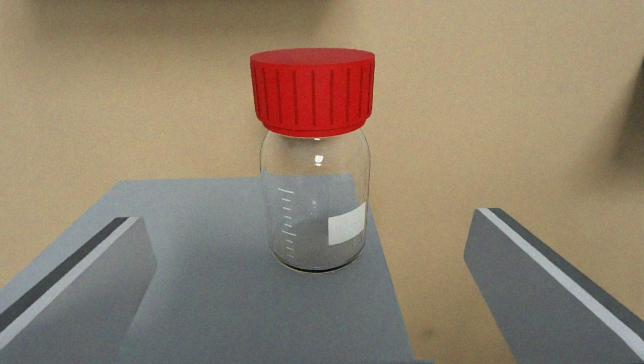

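Call:
{"name": "move", "arguments": {
  "target": {"side": "left", "x": 0.41, "y": 0.2408, "z": 1.206, "quat_wxyz": [0.5, 0.5, -0.5, -0.5]},
  "min_time_s": 1.2,
  "cameras": ["left_wrist_camera"]
}}

Call:
{"name": "move", "arguments": {
  "joints": {"left_gripper_m": 0.045},
  "cameras": ["left_wrist_camera"]
}}

Scene clock: 188.33 s.
Joint torques (N m): left_arm=[-20.21 7.61 4.44 -8.53 -0.63 -1.36 0.55] | right_arm=[-8.17 -15.69 -7.27 -6.66 -0.3 -1.7 0.18]
External joint torques (N m): left_arm=[0.05 0.15 -1.83 0.58 -0.04 0.15 0.54] | right_arm=[0.56 0.04 0.28 0.69 -0.12 0.2 0.19]
Wrist force (N): left_arm=[1.1 -5.2 1.1] | right_arm=[2.9 4.8 0.6]
Wrist torque (N m): left_arm=[0.21 0.14 -0.16] | right_arm=[-0.27 0.02 -0.03]
Wrist force, peak (N): left_arm=[1.1 -5.9 0.6] | right_arm=[3.4 5.4 0.8]
move: done
base_odometry: x=+3.723 y=-0.403 heading=-0.038
lidar_m: 0.48 0.51 0.71 1.26 2.03 3.00 5.35 3.03 2.50 1.89 0.70 0.51
base_status: not commanded
joint_positions: torso_squat_rad=+0.350 torso_shift_rad=+0.000 torso_pitch_rad=+0.000 torso_yaw_rad=+0.000 left_shoulder_pitch_rad=-0.562 left_shoulder_roll_rad=+0.458 left_shoulder_yaw_rad=-0.199 left_elbow_rad=-1.538 left_forearm_roll_rad=-0.217 left_wrist_pitch_rad=+0.539 left_hand_roll_rad=-0.836 left_gripper_m=+0.100 right_shoulder_pitch_rad=+0.089 right_shoulder_roll_rad=-0.722 right_shoulder_yaw_rad=-0.542 right_elbow_rad=-1.914 right_forearm_roll_rad=-1.163 right_wrist_pitch_rad=+0.558 right_hand_roll_rad=+1.899 right_gripper_m=+0.100 head_pan_rad=+0.000 head_tilt_rad=+0.300
joint_status: all done
wheel_motors_off: 0
motor_effort: left_wheel=+2(3) right_wheel=-2(3)
contact_limits: left_gripper_m 350 mA; right_gripper_m 350 mA
chest: x=-0.2281 y=-0.0002 z=+1.2475 quat_wxyz=(+1.000, +0.000, +0.000, +0.000) (m; base frame)
left_hand: x=+0.4100 y=+0.2409 z=+1.2066 quat_wxyz=(+0.500, +0.500, -0.500, -0.500) (m; base frame)
left_hand_status: reached (checked arc, planned for 1.2 s): 1 mm and 0.0 deg off.
right_hand: x=+0.2302 y=-0.4804 z=+1.2402 quat_wxyz=(+0.498, -0.500, -0.502, +0.500) (m; base frame)
pictures: left_wrist_camera
camera_calibration:
left_wrist_camera: T_world_to_cam=[[-0.0359316, -0.999341, -0.00515012, 0.260584], [-0.466096, 0.0213168, -0.884477, 1.28044], [0.884004, -0.0293803, -0.466555, 0.281819], [0, 0, 0, 1]] pos_world=[0.357039, 0.241398, 1.26534]

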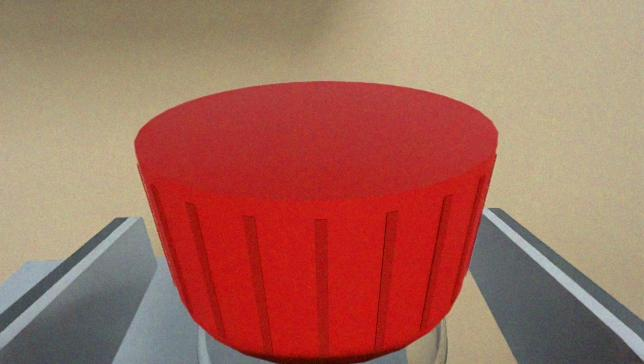

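Scene clock: 189.47 s.
Joint torques (N m): left_arm=[-20.74 7.43 3.87 -8.44 -0.72 -1.46 0.55] | right_arm=[-7.84 -16.08 -6.75 -6.53 -0.32 -1.59 0.22]
External joint torques (N m): left_arm=[-0.48 -0.03 -2.4 0.67 -0.14 0.06 0.54] | right_arm=[0.9 -0.35 0.79 0.82 -0.15 0.31 0.23]
Wrist force (N): left_arm=[1.7 -5.2 1.3] | right_arm=[2.8 4.8 0.8]
Wrist torque (N m): left_arm=[0.22 0.16 -0.17] | right_arm=[-0.27 0.02 -0.02]
Wrist force, peak (N): left_arm=[1.5 -5.4 1.0] | right_arm=[3.4 5.7 -0.2]
move: off_target
base_odometry: x=+3.723 y=-0.403 heading=-0.038
lidar_m: 0.49 0.51 0.70 1.26 2.04 3.01 5.35 3.03 2.49 1.89 0.69 0.50
base_status: not commanded
joint_positions: torso_squat_rad=+0.350 torso_shift_rad=+0.000 torso_pitch_rad=+0.000 torso_yaw_rad=+0.000 left_shoulder_pitch_rad=-0.562 left_shoulder_roll_rad=+0.458 left_shoulder_yaw_rad=-0.199 left_elbow_rad=-1.538 left_forearm_roll_rad=-0.217 left_wrist_pitch_rad=+0.539 left_hand_roll_rad=-0.836 left_gripper_m=+0.055 right_shoulder_pitch_rad=+0.089 right_shoulder_roll_rad=-0.722 right_shoulder_yaw_rad=-0.542 right_elbow_rad=-1.914 right_forearm_roll_rad=-1.163 right_wrist_pitch_rad=+0.558 right_hand_roll_rad=+1.899 right_gripper_m=+0.100 head_pan_rad=+0.000 head_tilt_rad=+0.300
joint_status: left_gripper_m off_target (ended at +0.055, target +0.045)
wheel_motors_off: 0
motor_effort: left_wheel=+3(3) right_wheel=-2(3)
contact_limits: left_gripper_m 350 mA; right_gripper_m 350 mA
chest: x=-0.2281 y=-0.0002 z=+1.2475 quat_wxyz=(+1.000, +0.000, +0.000, +0.000) (m; base frame)
left_hand: x=+0.4100 y=+0.2409 z=+1.2066 quat_wxyz=(+0.500, +0.500, -0.500, -0.500) (m; base frame)
right_hand: x=+0.2302 y=-0.4804 z=+1.2402 quat_wxyz=(+0.498, -0.500, -0.502, +0.500) (m; base frame)
pictures: left_wrist_camera
camera_calibration:
left_wrist_camera: T_world_to_cam=[[-0.0359316, -0.999341, -0.00515012, 0.260584], [-0.466096, 0.0213168, -0.884477, 1.28044], [0.884004, -0.0293803, -0.466555, 0.281819], [0, 0, 0, 1]] pos_world=[0.357039, 0.241398, 1.26534]

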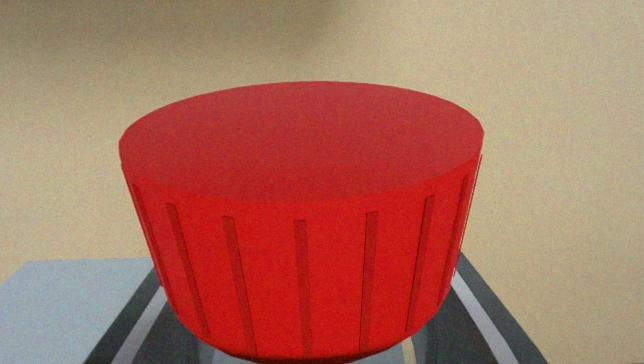

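Call:
{"name": "move", "arguments": {
  "target": {"side": "left", "x": 0.41, "y": 0.2408, "z": 1.2165, "quat_wxyz": [0.5, 0.5, -0.5, -0.5]},
  "min_time_s": 0.6
}}

Call:
{"name": "move", "arguments": {
  "target": {"side": "left", "x": 0.366, "y": 0.2408, "z": 1.2165, "quat_wxyz": [0.5, 0.5, -0.5, -0.5]},
  "min_time_s": 0.8
}}

Call:
{"name": "move", "arguments": {
  "target": {"side": "left", "x": 0.36, "y": 0.2408, "z": 1.236, "quat_wxyz": [0.5, 0.5, -0.5, -0.5]},
  "min_time_s": 0.6
}}

Call:
{"name": "move", "arguments": {
  "target": {"side": "left", "x": 0.24, "y": 0.25, "z": 1.24, "quat_wxyz": [0.5, 0.5, -0.5, -0.5]},
  "min_time_s": 1.2,
  "cameras": ["left_wrist_camera", "head_camera"]
}}

Scene clock: 191.27 s.
Joint torques (N m): left_arm=[-22.89 9.43 4.53 -10.44 -0.66 -1.57 -0.05] | right_arm=[-8.4 -16.34 -7 -6.48 -0.3 -1.51 0.21]
External joint torques (N m): left_arm=[-2.54 1.81 -1.92 -1.5 -0.04 -0.05 -0.06] | right_arm=[0.33 -0.61 0.55 0.87 -0.13 0.39 0.22]
Wrist force (N): left_arm=[1.2 -6.8 1.0] | right_arm=[3.4 5.0 0.9]
Wrist torque (N m): left_arm=[0.22 0.15 -0.05] | right_arm=[-0.30 0.07 -0.05]
Wrist force, peak (N): left_arm=[1.2 -7.1 1.0] | right_arm=[3.3 6.2 0.9]
move: done
base_odometry: x=+3.723 y=-0.403 heading=-0.038
lidar_m: 0.48 0.51 0.70 1.25 2.04 3.00 5.35 3.05 2.49 1.89 0.70 0.51
base_status: not commanded
joint_positions: torso_squat_rad=+0.350 torso_shift_rad=+0.000 torso_pitch_rad=+0.000 torso_yaw_rad=+0.000 left_shoulder_pitch_rad=-0.576 left_shoulder_roll_rad=+0.474 left_shoulder_yaw_rad=-0.203 left_elbow_rad=-1.554 left_forearm_roll_rad=-0.193 left_wrist_pitch_rad=+0.566 left_hand_roll_rad=-0.843 left_gripper_m=+0.055 right_shoulder_pitch_rad=+0.089 right_shoulder_roll_rad=-0.722 right_shoulder_yaw_rad=-0.542 right_elbow_rad=-1.914 right_forearm_roll_rad=-1.163 right_wrist_pitch_rad=+0.558 right_hand_roll_rad=+1.899 right_gripper_m=+0.100 head_pan_rad=+0.000 head_tilt_rad=+0.300
joint_status: all done
wheel_motors_off: 0
motor_effort: left_wheel=+2(3) right_wheel=-3(3)
contact_limits: left_gripper_m 350 mA; right_gripper_m 350 mA
chest: x=-0.2281 y=-0.0002 z=+1.2475 quat_wxyz=(+1.000, +0.000, +0.000, +0.000) (m; base frame)
left_hand: x=+0.4100 y=+0.2409 z=+1.2163 quat_wxyz=(+0.500, +0.500, -0.500, -0.500) (m; base frame)
left_hand_status: reached (checked arc, planned for 0.6 s): 0 mm and 0.0 deg off.
right_hand: x=+0.2302 y=-0.4804 z=+1.2402 quat_wxyz=(+0.498, -0.500, -0.502, +0.500) (m; base frame)
pictures: none

Scene clock: 192.40 s.
Joint torques (N m): left_arm=[-19.43 9.04 7.66 -10.07 -0.82 -1.86 -0.11] | right_arm=[-8.16 -16.54 -6.88 -6.54 -0.34 -1.88 0.22]
External joint torques (N m): left_arm=[-1.46 2.04 1.02 -1.42 -0.1 -0.33 -0.13] | right_arm=[0.57 -0.81 0.67 0.8 -0.16 0.03 0.23]
Wrist force (N): left_arm=[0.9 -6.5 0.9] | right_arm=[3.7 4.7 0.2]
Wrist torque (N m): left_arm=[0.18 0.11 -0.02] | right_arm=[-0.28 0.08 -0.04]
Wrist force, peak (N): left_arm=[0.8 -7.6 0.6] | right_arm=[4.0 5.3 0.8]
move: done
base_odometry: x=+3.723 y=-0.403 heading=-0.038
lidar_m: 0.48 0.51 0.70 1.25 2.04 3.01 5.35 3.03 2.50 1.89 0.70 0.50
base_status: not commanded
joint_positions: torso_squat_rad=+0.350 torso_shift_rad=+0.000 torso_pitch_rad=+0.000 torso_yaw_rad=+0.000 left_shoulder_pitch_rad=-0.439 left_shoulder_roll_rad=+0.498 left_shoulder_yaw_rad=-0.198 left_elbow_rad=-1.791 left_forearm_roll_rad=-0.188 left_wrist_pitch_rad=+0.665 left_hand_roll_rad=-0.854 left_gripper_m=+0.055 right_shoulder_pitch_rad=+0.089 right_shoulder_roll_rad=-0.722 right_shoulder_yaw_rad=-0.542 right_elbow_rad=-1.914 right_forearm_roll_rad=-1.163 right_wrist_pitch_rad=+0.558 right_hand_roll_rad=+1.899 right_gripper_m=+0.100 head_pan_rad=+0.000 head_tilt_rad=+0.300
joint_status: all done
wheel_motors_off: 0
motor_effort: left_wheel=+2(3) right_wheel=-2(3)
contact_limits: left_gripper_m 350 mA; right_gripper_m 350 mA
chest: x=-0.2281 y=-0.0002 z=+1.2475 quat_wxyz=(+1.000, +0.000, +0.000, +0.000) (m; base frame)
left_hand: x=+0.3666 y=+0.2405 z=+1.2163 quat_wxyz=(+0.500, +0.500, -0.500, -0.500) (m; base frame)
left_hand_status: reached (checked arc, planned for 0.8 s): 1 mm and 0.0 deg off.
right_hand: x=+0.2302 y=-0.4805 z=+1.2402 quat_wxyz=(+0.498, -0.500, -0.502, +0.500) (m; base frame)
pictures: none

Scene clock: 193.33 s.
Joint torques (N m): left_arm=[-20.31 8.95 8.51 -9.18 -0.91 -1.76 0.05] | right_arm=[-8.02 -15.8 -7.23 -6.47 -0.05 -1.44 0.13]
External joint torques (N m): left_arm=[-2.46 1.7 1.61 -0.96 -0.13 -0.21 0.04] | right_arm=[0.71 -0.08 0.32 0.88 0.13 0.46 0.14]
Wrist force (N): left_arm=[1.1 -6.8 1.1] | right_arm=[3.7 5.2 0.7]
Wrist torque (N m): left_arm=[0.23 0.14 -0.02] | right_arm=[-0.34 0.08 -0.04]
Wrist force, peak (N): left_arm=[1.2 -7.1 1.1] | right_arm=[3.7 5.2 0.7]
move: done
base_odometry: x=+3.723 y=-0.403 heading=-0.038
lidar_m: 0.49 0.51 0.71 1.25 2.04 3.00 5.35 3.04 2.50 1.89 0.69 0.51
base_status: not commanded
joint_positions: torso_squat_rad=+0.350 torso_shift_rad=+0.000 torso_pitch_rad=+0.000 torso_yaw_rad=+0.000 left_shoulder_pitch_rad=-0.454 left_shoulder_roll_rad=+0.529 left_shoulder_yaw_rad=-0.193 left_elbow_rad=-1.852 left_forearm_roll_rad=-0.142 left_wrist_pitch_rad=+0.735 left_hand_roll_rad=-0.869 left_gripper_m=+0.055 right_shoulder_pitch_rad=+0.089 right_shoulder_roll_rad=-0.722 right_shoulder_yaw_rad=-0.542 right_elbow_rad=-1.914 right_forearm_roll_rad=-1.163 right_wrist_pitch_rad=+0.558 right_hand_roll_rad=+1.899 right_gripper_m=+0.100 head_pan_rad=+0.000 head_tilt_rad=+0.300
joint_status: all done
wheel_motors_off: 0
motor_effort: left_wheel=+2(3) right_wheel=-2(3)
contact_limits: left_gripper_m 350 mA; right_gripper_m 350 mA
chest: x=-0.2281 y=-0.0002 z=+1.2475 quat_wxyz=(+1.000, +0.000, +0.000, +0.000) (m; base frame)
left_hand: x=+0.3600 y=+0.2406 z=+1.2358 quat_wxyz=(+0.500, +0.500, -0.500, -0.500) (m; base frame)
left_hand_status: reached (checked arc, planned for 0.6 s): 0 mm and 0.0 deg off.
right_hand: x=+0.2302 y=-0.4805 z=+1.2402 quat_wxyz=(+0.498, -0.500, -0.502, +0.500) (m; base frame)
pictures: none

Scene clock: 194.87 s.
Joint torques (N m): left_arm=[-12.63 8.07 8.14 -8.57 -1.2 -1.9 0.14] | right_arm=[-8.44 -16.24 -6.44 -6.72 -0.07 -1.74 0.33]
External joint torques (N m): left_arm=[-1.49 1.57 1.94 -1.16 -0.24 -0.34 0.13] | right_arm=[0.29 -0.51 1.11 0.63 0.11 0.16 0.34]
Wrist force (N): left_arm=[0.7 -6.4 1.1] | right_arm=[3.0 4.9 1.4]
Wrist torque (N m): left_arm=[0.15 0.10 -0.04] | right_arm=[-0.26 0.08 -0.06]
Wrist force, peak (N): left_arm=[4.5 12.0 -5.2] | right_arm=[4.1 5.0 1.0]
move: done
base_odometry: x=+3.723 y=-0.403 heading=-0.038
lidar_m: 0.48 0.51 0.71 1.26 2.04 3.01 5.35 3.03 2.50 1.89 0.70 0.51
base_status: not commanded
joint_positions: torso_squat_rad=+0.350 torso_shift_rad=+0.000 torso_pitch_rad=+0.000 torso_yaw_rad=+0.000 left_shoulder_pitch_rad=-0.097 left_shoulder_roll_rad=+0.604 left_shoulder_yaw_rad=-0.135 left_elbow_rad=-2.384 left_forearm_roll_rad=-0.138 left_wrist_pitch_rad=+0.913 left_hand_roll_rad=-0.869 left_gripper_m=+0.055 right_shoulder_pitch_rad=+0.089 right_shoulder_roll_rad=-0.722 right_shoulder_yaw_rad=-0.542 right_elbow_rad=-1.914 right_forearm_roll_rad=-1.163 right_wrist_pitch_rad=+0.558 right_hand_roll_rad=+1.899 right_gripper_m=+0.100 head_pan_rad=+0.000 head_tilt_rad=+0.300
joint_status: all done
wheel_motors_off: 0
motor_effort: left_wheel=+1(3) right_wheel=-2(3)
contact_limits: left_gripper_m 350 mA; right_gripper_m 350 mA
chest: x=-0.2280 y=-0.0002 z=+1.2475 quat_wxyz=(+1.000, +0.000, +0.000, +0.000) (m; base frame)
left_hand: x=+0.2401 y=+0.2499 z=+1.2398 quat_wxyz=(+0.500, +0.500, -0.500, -0.500) (m; base frame)
left_hand_status: reached (checked arc, planned for 1.2 s): 0 mm and 0.0 deg off.
right_hand: x=+0.2302 y=-0.4805 z=+1.2401 quat_wxyz=(+0.498, -0.500, -0.502, +0.500) (m; base frame)
pictures: head_camera, left_wrist_camera
camera_calibration:
head_camera: T_world_to_cam=[[-0.0292495, -0.999322, 0.0223738, -0.0339164], [-0.26034, -0.0139947, -0.965416, 1.40233], [0.965074, -0.0340627, -0.259754, 0.51794], [0, 0, 0, 1]] pos_world=[-0.135761, 0.00337414, 1.48912]
left_wrist_camera: T_world_to_cam=[[-0.036203, -0.999332, -0.00496286, 0.263453], [-0.467277, 0.0213175, -0.883854, 1.22996], [0.883369, -0.0296791, -0.467737, 0.449457], [0, 0, 0, 1]] pos_world=[0.187233, 0.250397, 1.29864]

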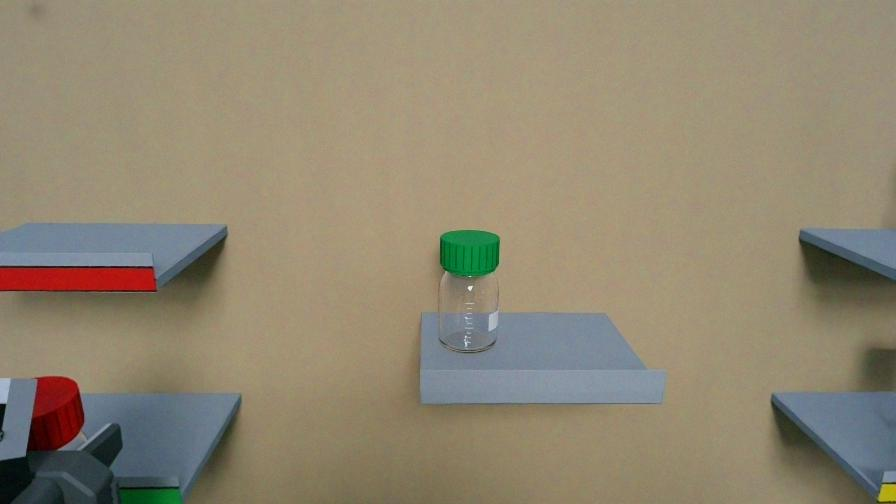

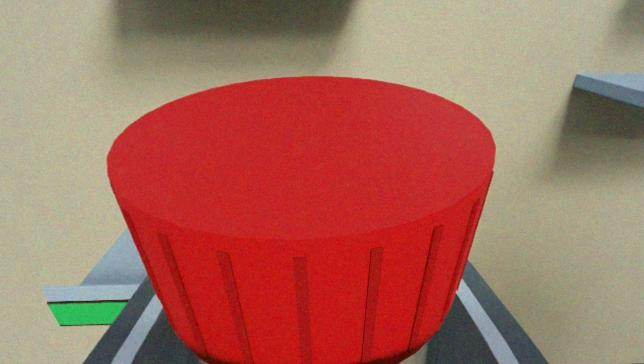

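Call:
{"name": "zoom_image", "arguments": {
  "camera": "head_camera",
  "region": [0, 330, 200, 504]
}}

Scaled by 2.520 from the camera's 896x504 image, which has a finer 1280x720 frame.

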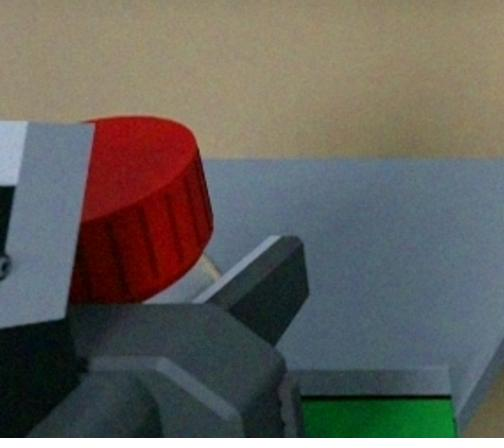

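Call:
{"name": "move", "arguments": {
  "target": {"side": "left", "x": 0.225, "y": 0.28, "z": 1.34, "quat_wxyz": [0.5, 0.5, -0.5, -0.5]},
  "min_time_s": 1.2
}}

Call:
{"name": "move", "arguments": {
  "target": {"side": "left", "x": 0.23, "y": 0.30, "z": 1.445, "quat_wxyz": [0.5, 0.5, -0.5, -0.5]},
  "min_time_s": 1.2
}}

Call:
{"name": "move", "arguments": {
  "target": {"side": "left", "x": 0.31, "y": 0.30, "z": 1.45, "quat_wxyz": [0.5, 0.5, -0.5, -0.5]},
  "min_time_s": 1
}}

Call:
{"name": "move", "arguments": {
  "target": {"side": "left", "x": 0.39, "y": 0.30, "z": 1.44, "quat_wxyz": [0.5, 0.5, -0.5, -0.5]},
  "min_time_s": 1,
  "cameras": ["left_wrist_camera"]
}}

Scene clock: 207.20 s.
Joint torques (N m): left_arm=[-13.8 11.33 8.57 -4.52 -1.34 -1.81 0.21] | right_arm=[-8.18 -15.95 -7.32 -6.66 -0.12 -1.54 0.14]
External joint torques (N m): left_arm=[-1.89 1.76 1.45 -1.1 -0.17 -0.26 0.19] | right_arm=[0.56 -0.22 0.22 0.69 0.06 0.36 0.15]
Wrist force (N): left_arm=[0.8 -6.5 1.3] | right_arm=[3.1 5.1 0.4]
Wrist torque (N m): left_arm=[0.19 0.11 -0.04] | right_arm=[-0.34 0.04 -0.04]
Wrist force, peak (N): left_arm=[1.0 -7.0 1.2] | right_arm=[4.1 5.6 1.4]
move: done
base_odometry: x=+3.723 y=-0.403 heading=-0.038
lidar_m: 0.49 0.51 0.70 1.25 2.04 3.01 5.35 3.03 2.50 1.89 0.69 0.50
base_status: not commanded
joint_positions: torso_squat_rad=+0.350 torso_shift_rad=+0.000 torso_pitch_rad=+0.000 torso_yaw_rad=+0.000 left_shoulder_pitch_rad=-0.287 left_shoulder_roll_rad=+0.832 left_shoulder_yaw_rad=+0.095 left_elbow_rad=-2.488 left_forearm_roll_rad=+0.239 left_wrist_pitch_rad=+1.187 left_hand_roll_rad=-0.870 left_gripper_m=+0.055 right_shoulder_pitch_rad=+0.089 right_shoulder_roll_rad=-0.722 right_shoulder_yaw_rad=-0.542 right_elbow_rad=-1.914 right_forearm_roll_rad=-1.163 right_wrist_pitch_rad=+0.558 right_hand_roll_rad=+1.899 right_gripper_m=+0.100 head_pan_rad=+0.000 head_tilt_rad=+0.300
joint_status: all done
wheel_motors_off: 0
motor_effort: left_wheel=+1(2) right_wheel=-2(3)
contact_limits: left_gripper_m 350 mA; right_gripper_m 350 mA
chest: x=-0.2280 y=-0.0002 z=+1.2475 quat_wxyz=(+1.000, +0.000, +0.000, +0.000) (m; base frame)
left_hand: x=+0.2247 y=+0.2799 z=+1.3400 quat_wxyz=(+0.500, +0.501, -0.500, -0.499) (m; base frame)
left_hand_status: reached (checked arc, planned for 1.2 s): 0 mm and 0.1 deg off.
right_hand: x=+0.2302 y=-0.4805 z=+1.2401 quat_wxyz=(+0.498, -0.500, -0.502, +0.500) (m; base frame)
pictures: none

Scene clock: 208.73 s.
Joint torques (N m): left_arm=[-14.91 13.27 8.61 0.2 -1.38 -1.79 0] | right_arm=[-8.39 -16.21 -6.97 -6.72 -0.37 -1.7 0.22]
External joint torques (N m): left_arm=[-1.36 2.11 1.34 0.54 -0.15 -0.22 -0.01] | right_arm=[0.34 -0.48 0.58 0.63 -0.2 0.21 0.23]
Wrist force (N): left_arm=[0.7 -6.6 1.2] | right_arm=[2.7 5.0 1.1]
Wrist torque (N m): left_arm=[0.20 0.08 -0.03] | right_arm=[-0.34 0.00 -0.02]
Wrist force, peak (N): left_arm=[1.3 -6.8 1.0] | right_arm=[3.8 6.1 0.6]
move: done
base_odometry: x=+3.723 y=-0.403 heading=-0.038
lidar_m: 0.49 0.51 0.71 1.25 2.04 3.00 5.35 3.03 2.50 1.90 0.69 0.51
base_status: not commanded
joint_positions: torso_squat_rad=+0.350 torso_shift_rad=+0.000 torso_pitch_rad=+0.000 torso_yaw_rad=+0.000 left_shoulder_pitch_rad=-0.613 left_shoulder_roll_rad=+1.036 left_shoulder_yaw_rad=+0.208 left_elbow_rad=-2.330 left_forearm_roll_rad=+0.568 left_wrist_pitch_rad=+1.349 left_hand_roll_rad=-0.885 left_gripper_m=+0.055 right_shoulder_pitch_rad=+0.089 right_shoulder_roll_rad=-0.722 right_shoulder_yaw_rad=-0.542 right_elbow_rad=-1.914 right_forearm_roll_rad=-1.163 right_wrist_pitch_rad=+0.558 right_hand_roll_rad=+1.899 right_gripper_m=+0.100 head_pan_rad=+0.000 head_tilt_rad=+0.300
joint_status: all done
wheel_motors_off: 0
motor_effort: left_wheel=+1(2) right_wheel=-3(3)
contact_limits: left_gripper_m 350 mA; right_gripper_m 350 mA
chest: x=-0.2280 y=-0.0002 z=+1.2475 quat_wxyz=(+1.000, +0.000, +0.000, +0.000) (m; base frame)
left_hand: x=+0.2294 y=+0.3001 z=+1.4448 quat_wxyz=(+0.500, +0.500, -0.500, -0.500) (m; base frame)
left_hand_status: reached (checked arc, planned for 1.2 s): 1 mm and 0.1 deg off.
right_hand: x=+0.2302 y=-0.4805 z=+1.2401 quat_wxyz=(+0.498, -0.500, -0.502, +0.500) (m; base frame)
pictures: none

Scene clock: 210.10 s.
Joint torques (N m): left_arm=[-19.12 11.83 7.14 -2.4 -1.34 -1.9 0.03] | right_arm=[-8.03 -16.17 -7.07 -6.56 -0.22 -1.67 0.11]
External joint torques (N m): left_arm=[-1.72 0.75 -0.94 0.13 -0.34 -0.2 0.01] | right_arm=[0.7 -0.44 0.48 0.78 -0.05 0.23 0.12]
Wrist force (N): left_arm=[0.8 -6.3 0.9] | right_arm=[3.3 4.7 1.0]
Wrist torque (N m): left_arm=[0.16 0.11 -0.02] | right_arm=[-0.25 0.05 -0.02]
Wrist force, peak (N): left_arm=[0.4 -6.8 1.6] | right_arm=[4.0 5.7 0.9]
move: done
base_odometry: x=+3.723 y=-0.403 heading=-0.038
lidar_m: 0.49 0.51 0.70 1.26 2.03 3.01 5.35 3.03 2.50 1.89 0.70 0.51
base_status: not commanded
joint_positions: torso_squat_rad=+0.350 torso_shift_rad=+0.000 torso_pitch_rad=+0.000 torso_yaw_rad=+0.000 left_shoulder_pitch_rad=-0.800 left_shoulder_roll_rad=+0.953 left_shoulder_yaw_rad=+0.022 left_elbow_rad=-2.000 left_forearm_roll_rad=+0.474 left_wrist_pitch_rad=+1.181 left_hand_roll_rad=-0.981 left_gripper_m=+0.055 right_shoulder_pitch_rad=+0.089 right_shoulder_roll_rad=-0.722 right_shoulder_yaw_rad=-0.542 right_elbow_rad=-1.914 right_forearm_roll_rad=-1.163 right_wrist_pitch_rad=+0.558 right_hand_roll_rad=+1.899 right_gripper_m=+0.100 head_pan_rad=+0.000 head_tilt_rad=+0.300
joint_status: all done
wheel_motors_off: 0
motor_effort: left_wheel=+1(2) right_wheel=-3(3)
contact_limits: left_gripper_m 350 mA; right_gripper_m 350 mA
chest: x=-0.2280 y=-0.0002 z=+1.2475 quat_wxyz=(+1.000, +0.000, +0.000, +0.000) (m; base frame)
left_hand: x=+0.3096 y=+0.3001 z=+1.4500 quat_wxyz=(+0.500, +0.500, -0.500, -0.500) (m; base frame)
left_hand_status: reached (checked arc, planned for 1.0 s): 0 mm and 0.0 deg off.
right_hand: x=+0.2302 y=-0.4805 z=+1.2401 quat_wxyz=(+0.498, -0.500, -0.502, +0.500) (m; base frame)
pictures: none

Scene clock: 211.73 s.
Joint torques (N m): left_arm=[-23.19 11.89 6.96 -4.73 -1.11 -2.1 0.12] | right_arm=[-8.43 -16.37 -6.92 -6.42 -0.1 -1.74 0.18]
External joint torques (N m): left_arm=[-2.09 0.82 -0.92 0.15 -0.41 -0.29 0.1] | right_arm=[0.31 -0.64 0.63 0.92 0.08 0.16 0.18]
Wrist force (N): left_arm=[1.0 -6.2 1.3] | right_arm=[2.9 5.3 1.0]
Wrist torque (N m): left_arm=[0.14 0.14 -0.02] | right_arm=[-0.35 0.05 -0.04]
Wrist force, peak (N): left_arm=[1.0 -7.1 1.3] | right_arm=[3.5 5.8 0.6]
move: done
base_odometry: x=+3.723 y=-0.403 heading=-0.038
lidar_m: 0.49 0.51 0.70 1.25 2.04 3.00 5.35 3.03 2.49 1.89 0.69 0.51
base_status: not commanded
joint_positions: torso_squat_rad=+0.350 torso_shift_rad=+0.000 torso_pitch_rad=+0.000 torso_yaw_rad=+0.000 left_shoulder_pitch_rad=-0.954 left_shoulder_roll_rad=+0.834 left_shoulder_yaw_rad=-0.089 left_elbow_rad=-1.628 left_forearm_roll_rad=+0.409 left_wrist_pitch_rad=+0.967 left_hand_roll_rad=-1.093 left_gripper_m=+0.055 right_shoulder_pitch_rad=+0.089 right_shoulder_roll_rad=-0.722 right_shoulder_yaw_rad=-0.542 right_elbow_rad=-1.914 right_forearm_roll_rad=-1.163 right_wrist_pitch_rad=+0.558 right_hand_roll_rad=+1.899 right_gripper_m=+0.100 head_pan_rad=+0.000 head_tilt_rad=+0.300
joint_status: all done
wheel_motors_off: 0
motor_effort: left_wheel=+1(2) right_wheel=-2(3)
contact_limits: left_gripper_m 350 mA; right_gripper_m 350 mA
chest: x=-0.2280 y=-0.0002 z=+1.2475 quat_wxyz=(+1.000, +0.000, +0.000, +0.000) (m; base frame)
left_hand: x=+0.3893 y=+0.3001 z=+1.4400 quat_wxyz=(+0.500, +0.500, -0.500, -0.500) (m; base frame)
left_hand_status: reached (checked arc, planned for 1.0 s): 1 mm and 0.0 deg off.
right_hand: x=+0.2302 y=-0.4805 z=+1.2401 quat_wxyz=(+0.498, -0.500, -0.502, +0.500) (m; base frame)
pictures: left_wrist_camera
camera_calibration:
left_wrist_camera: T_world_to_cam=[[-0.0355695, -0.999355, -0.0048768, 0.319675], [-0.466392, 0.0209155, -0.884331, 1.47596], [0.883863, -0.0291807, -0.466835, 0.41116], [0, 0, 0, 1]] pos_world=[0.336338, 0.300597, 1.49874]

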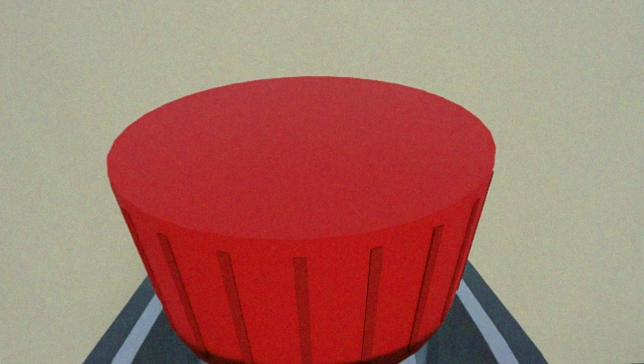

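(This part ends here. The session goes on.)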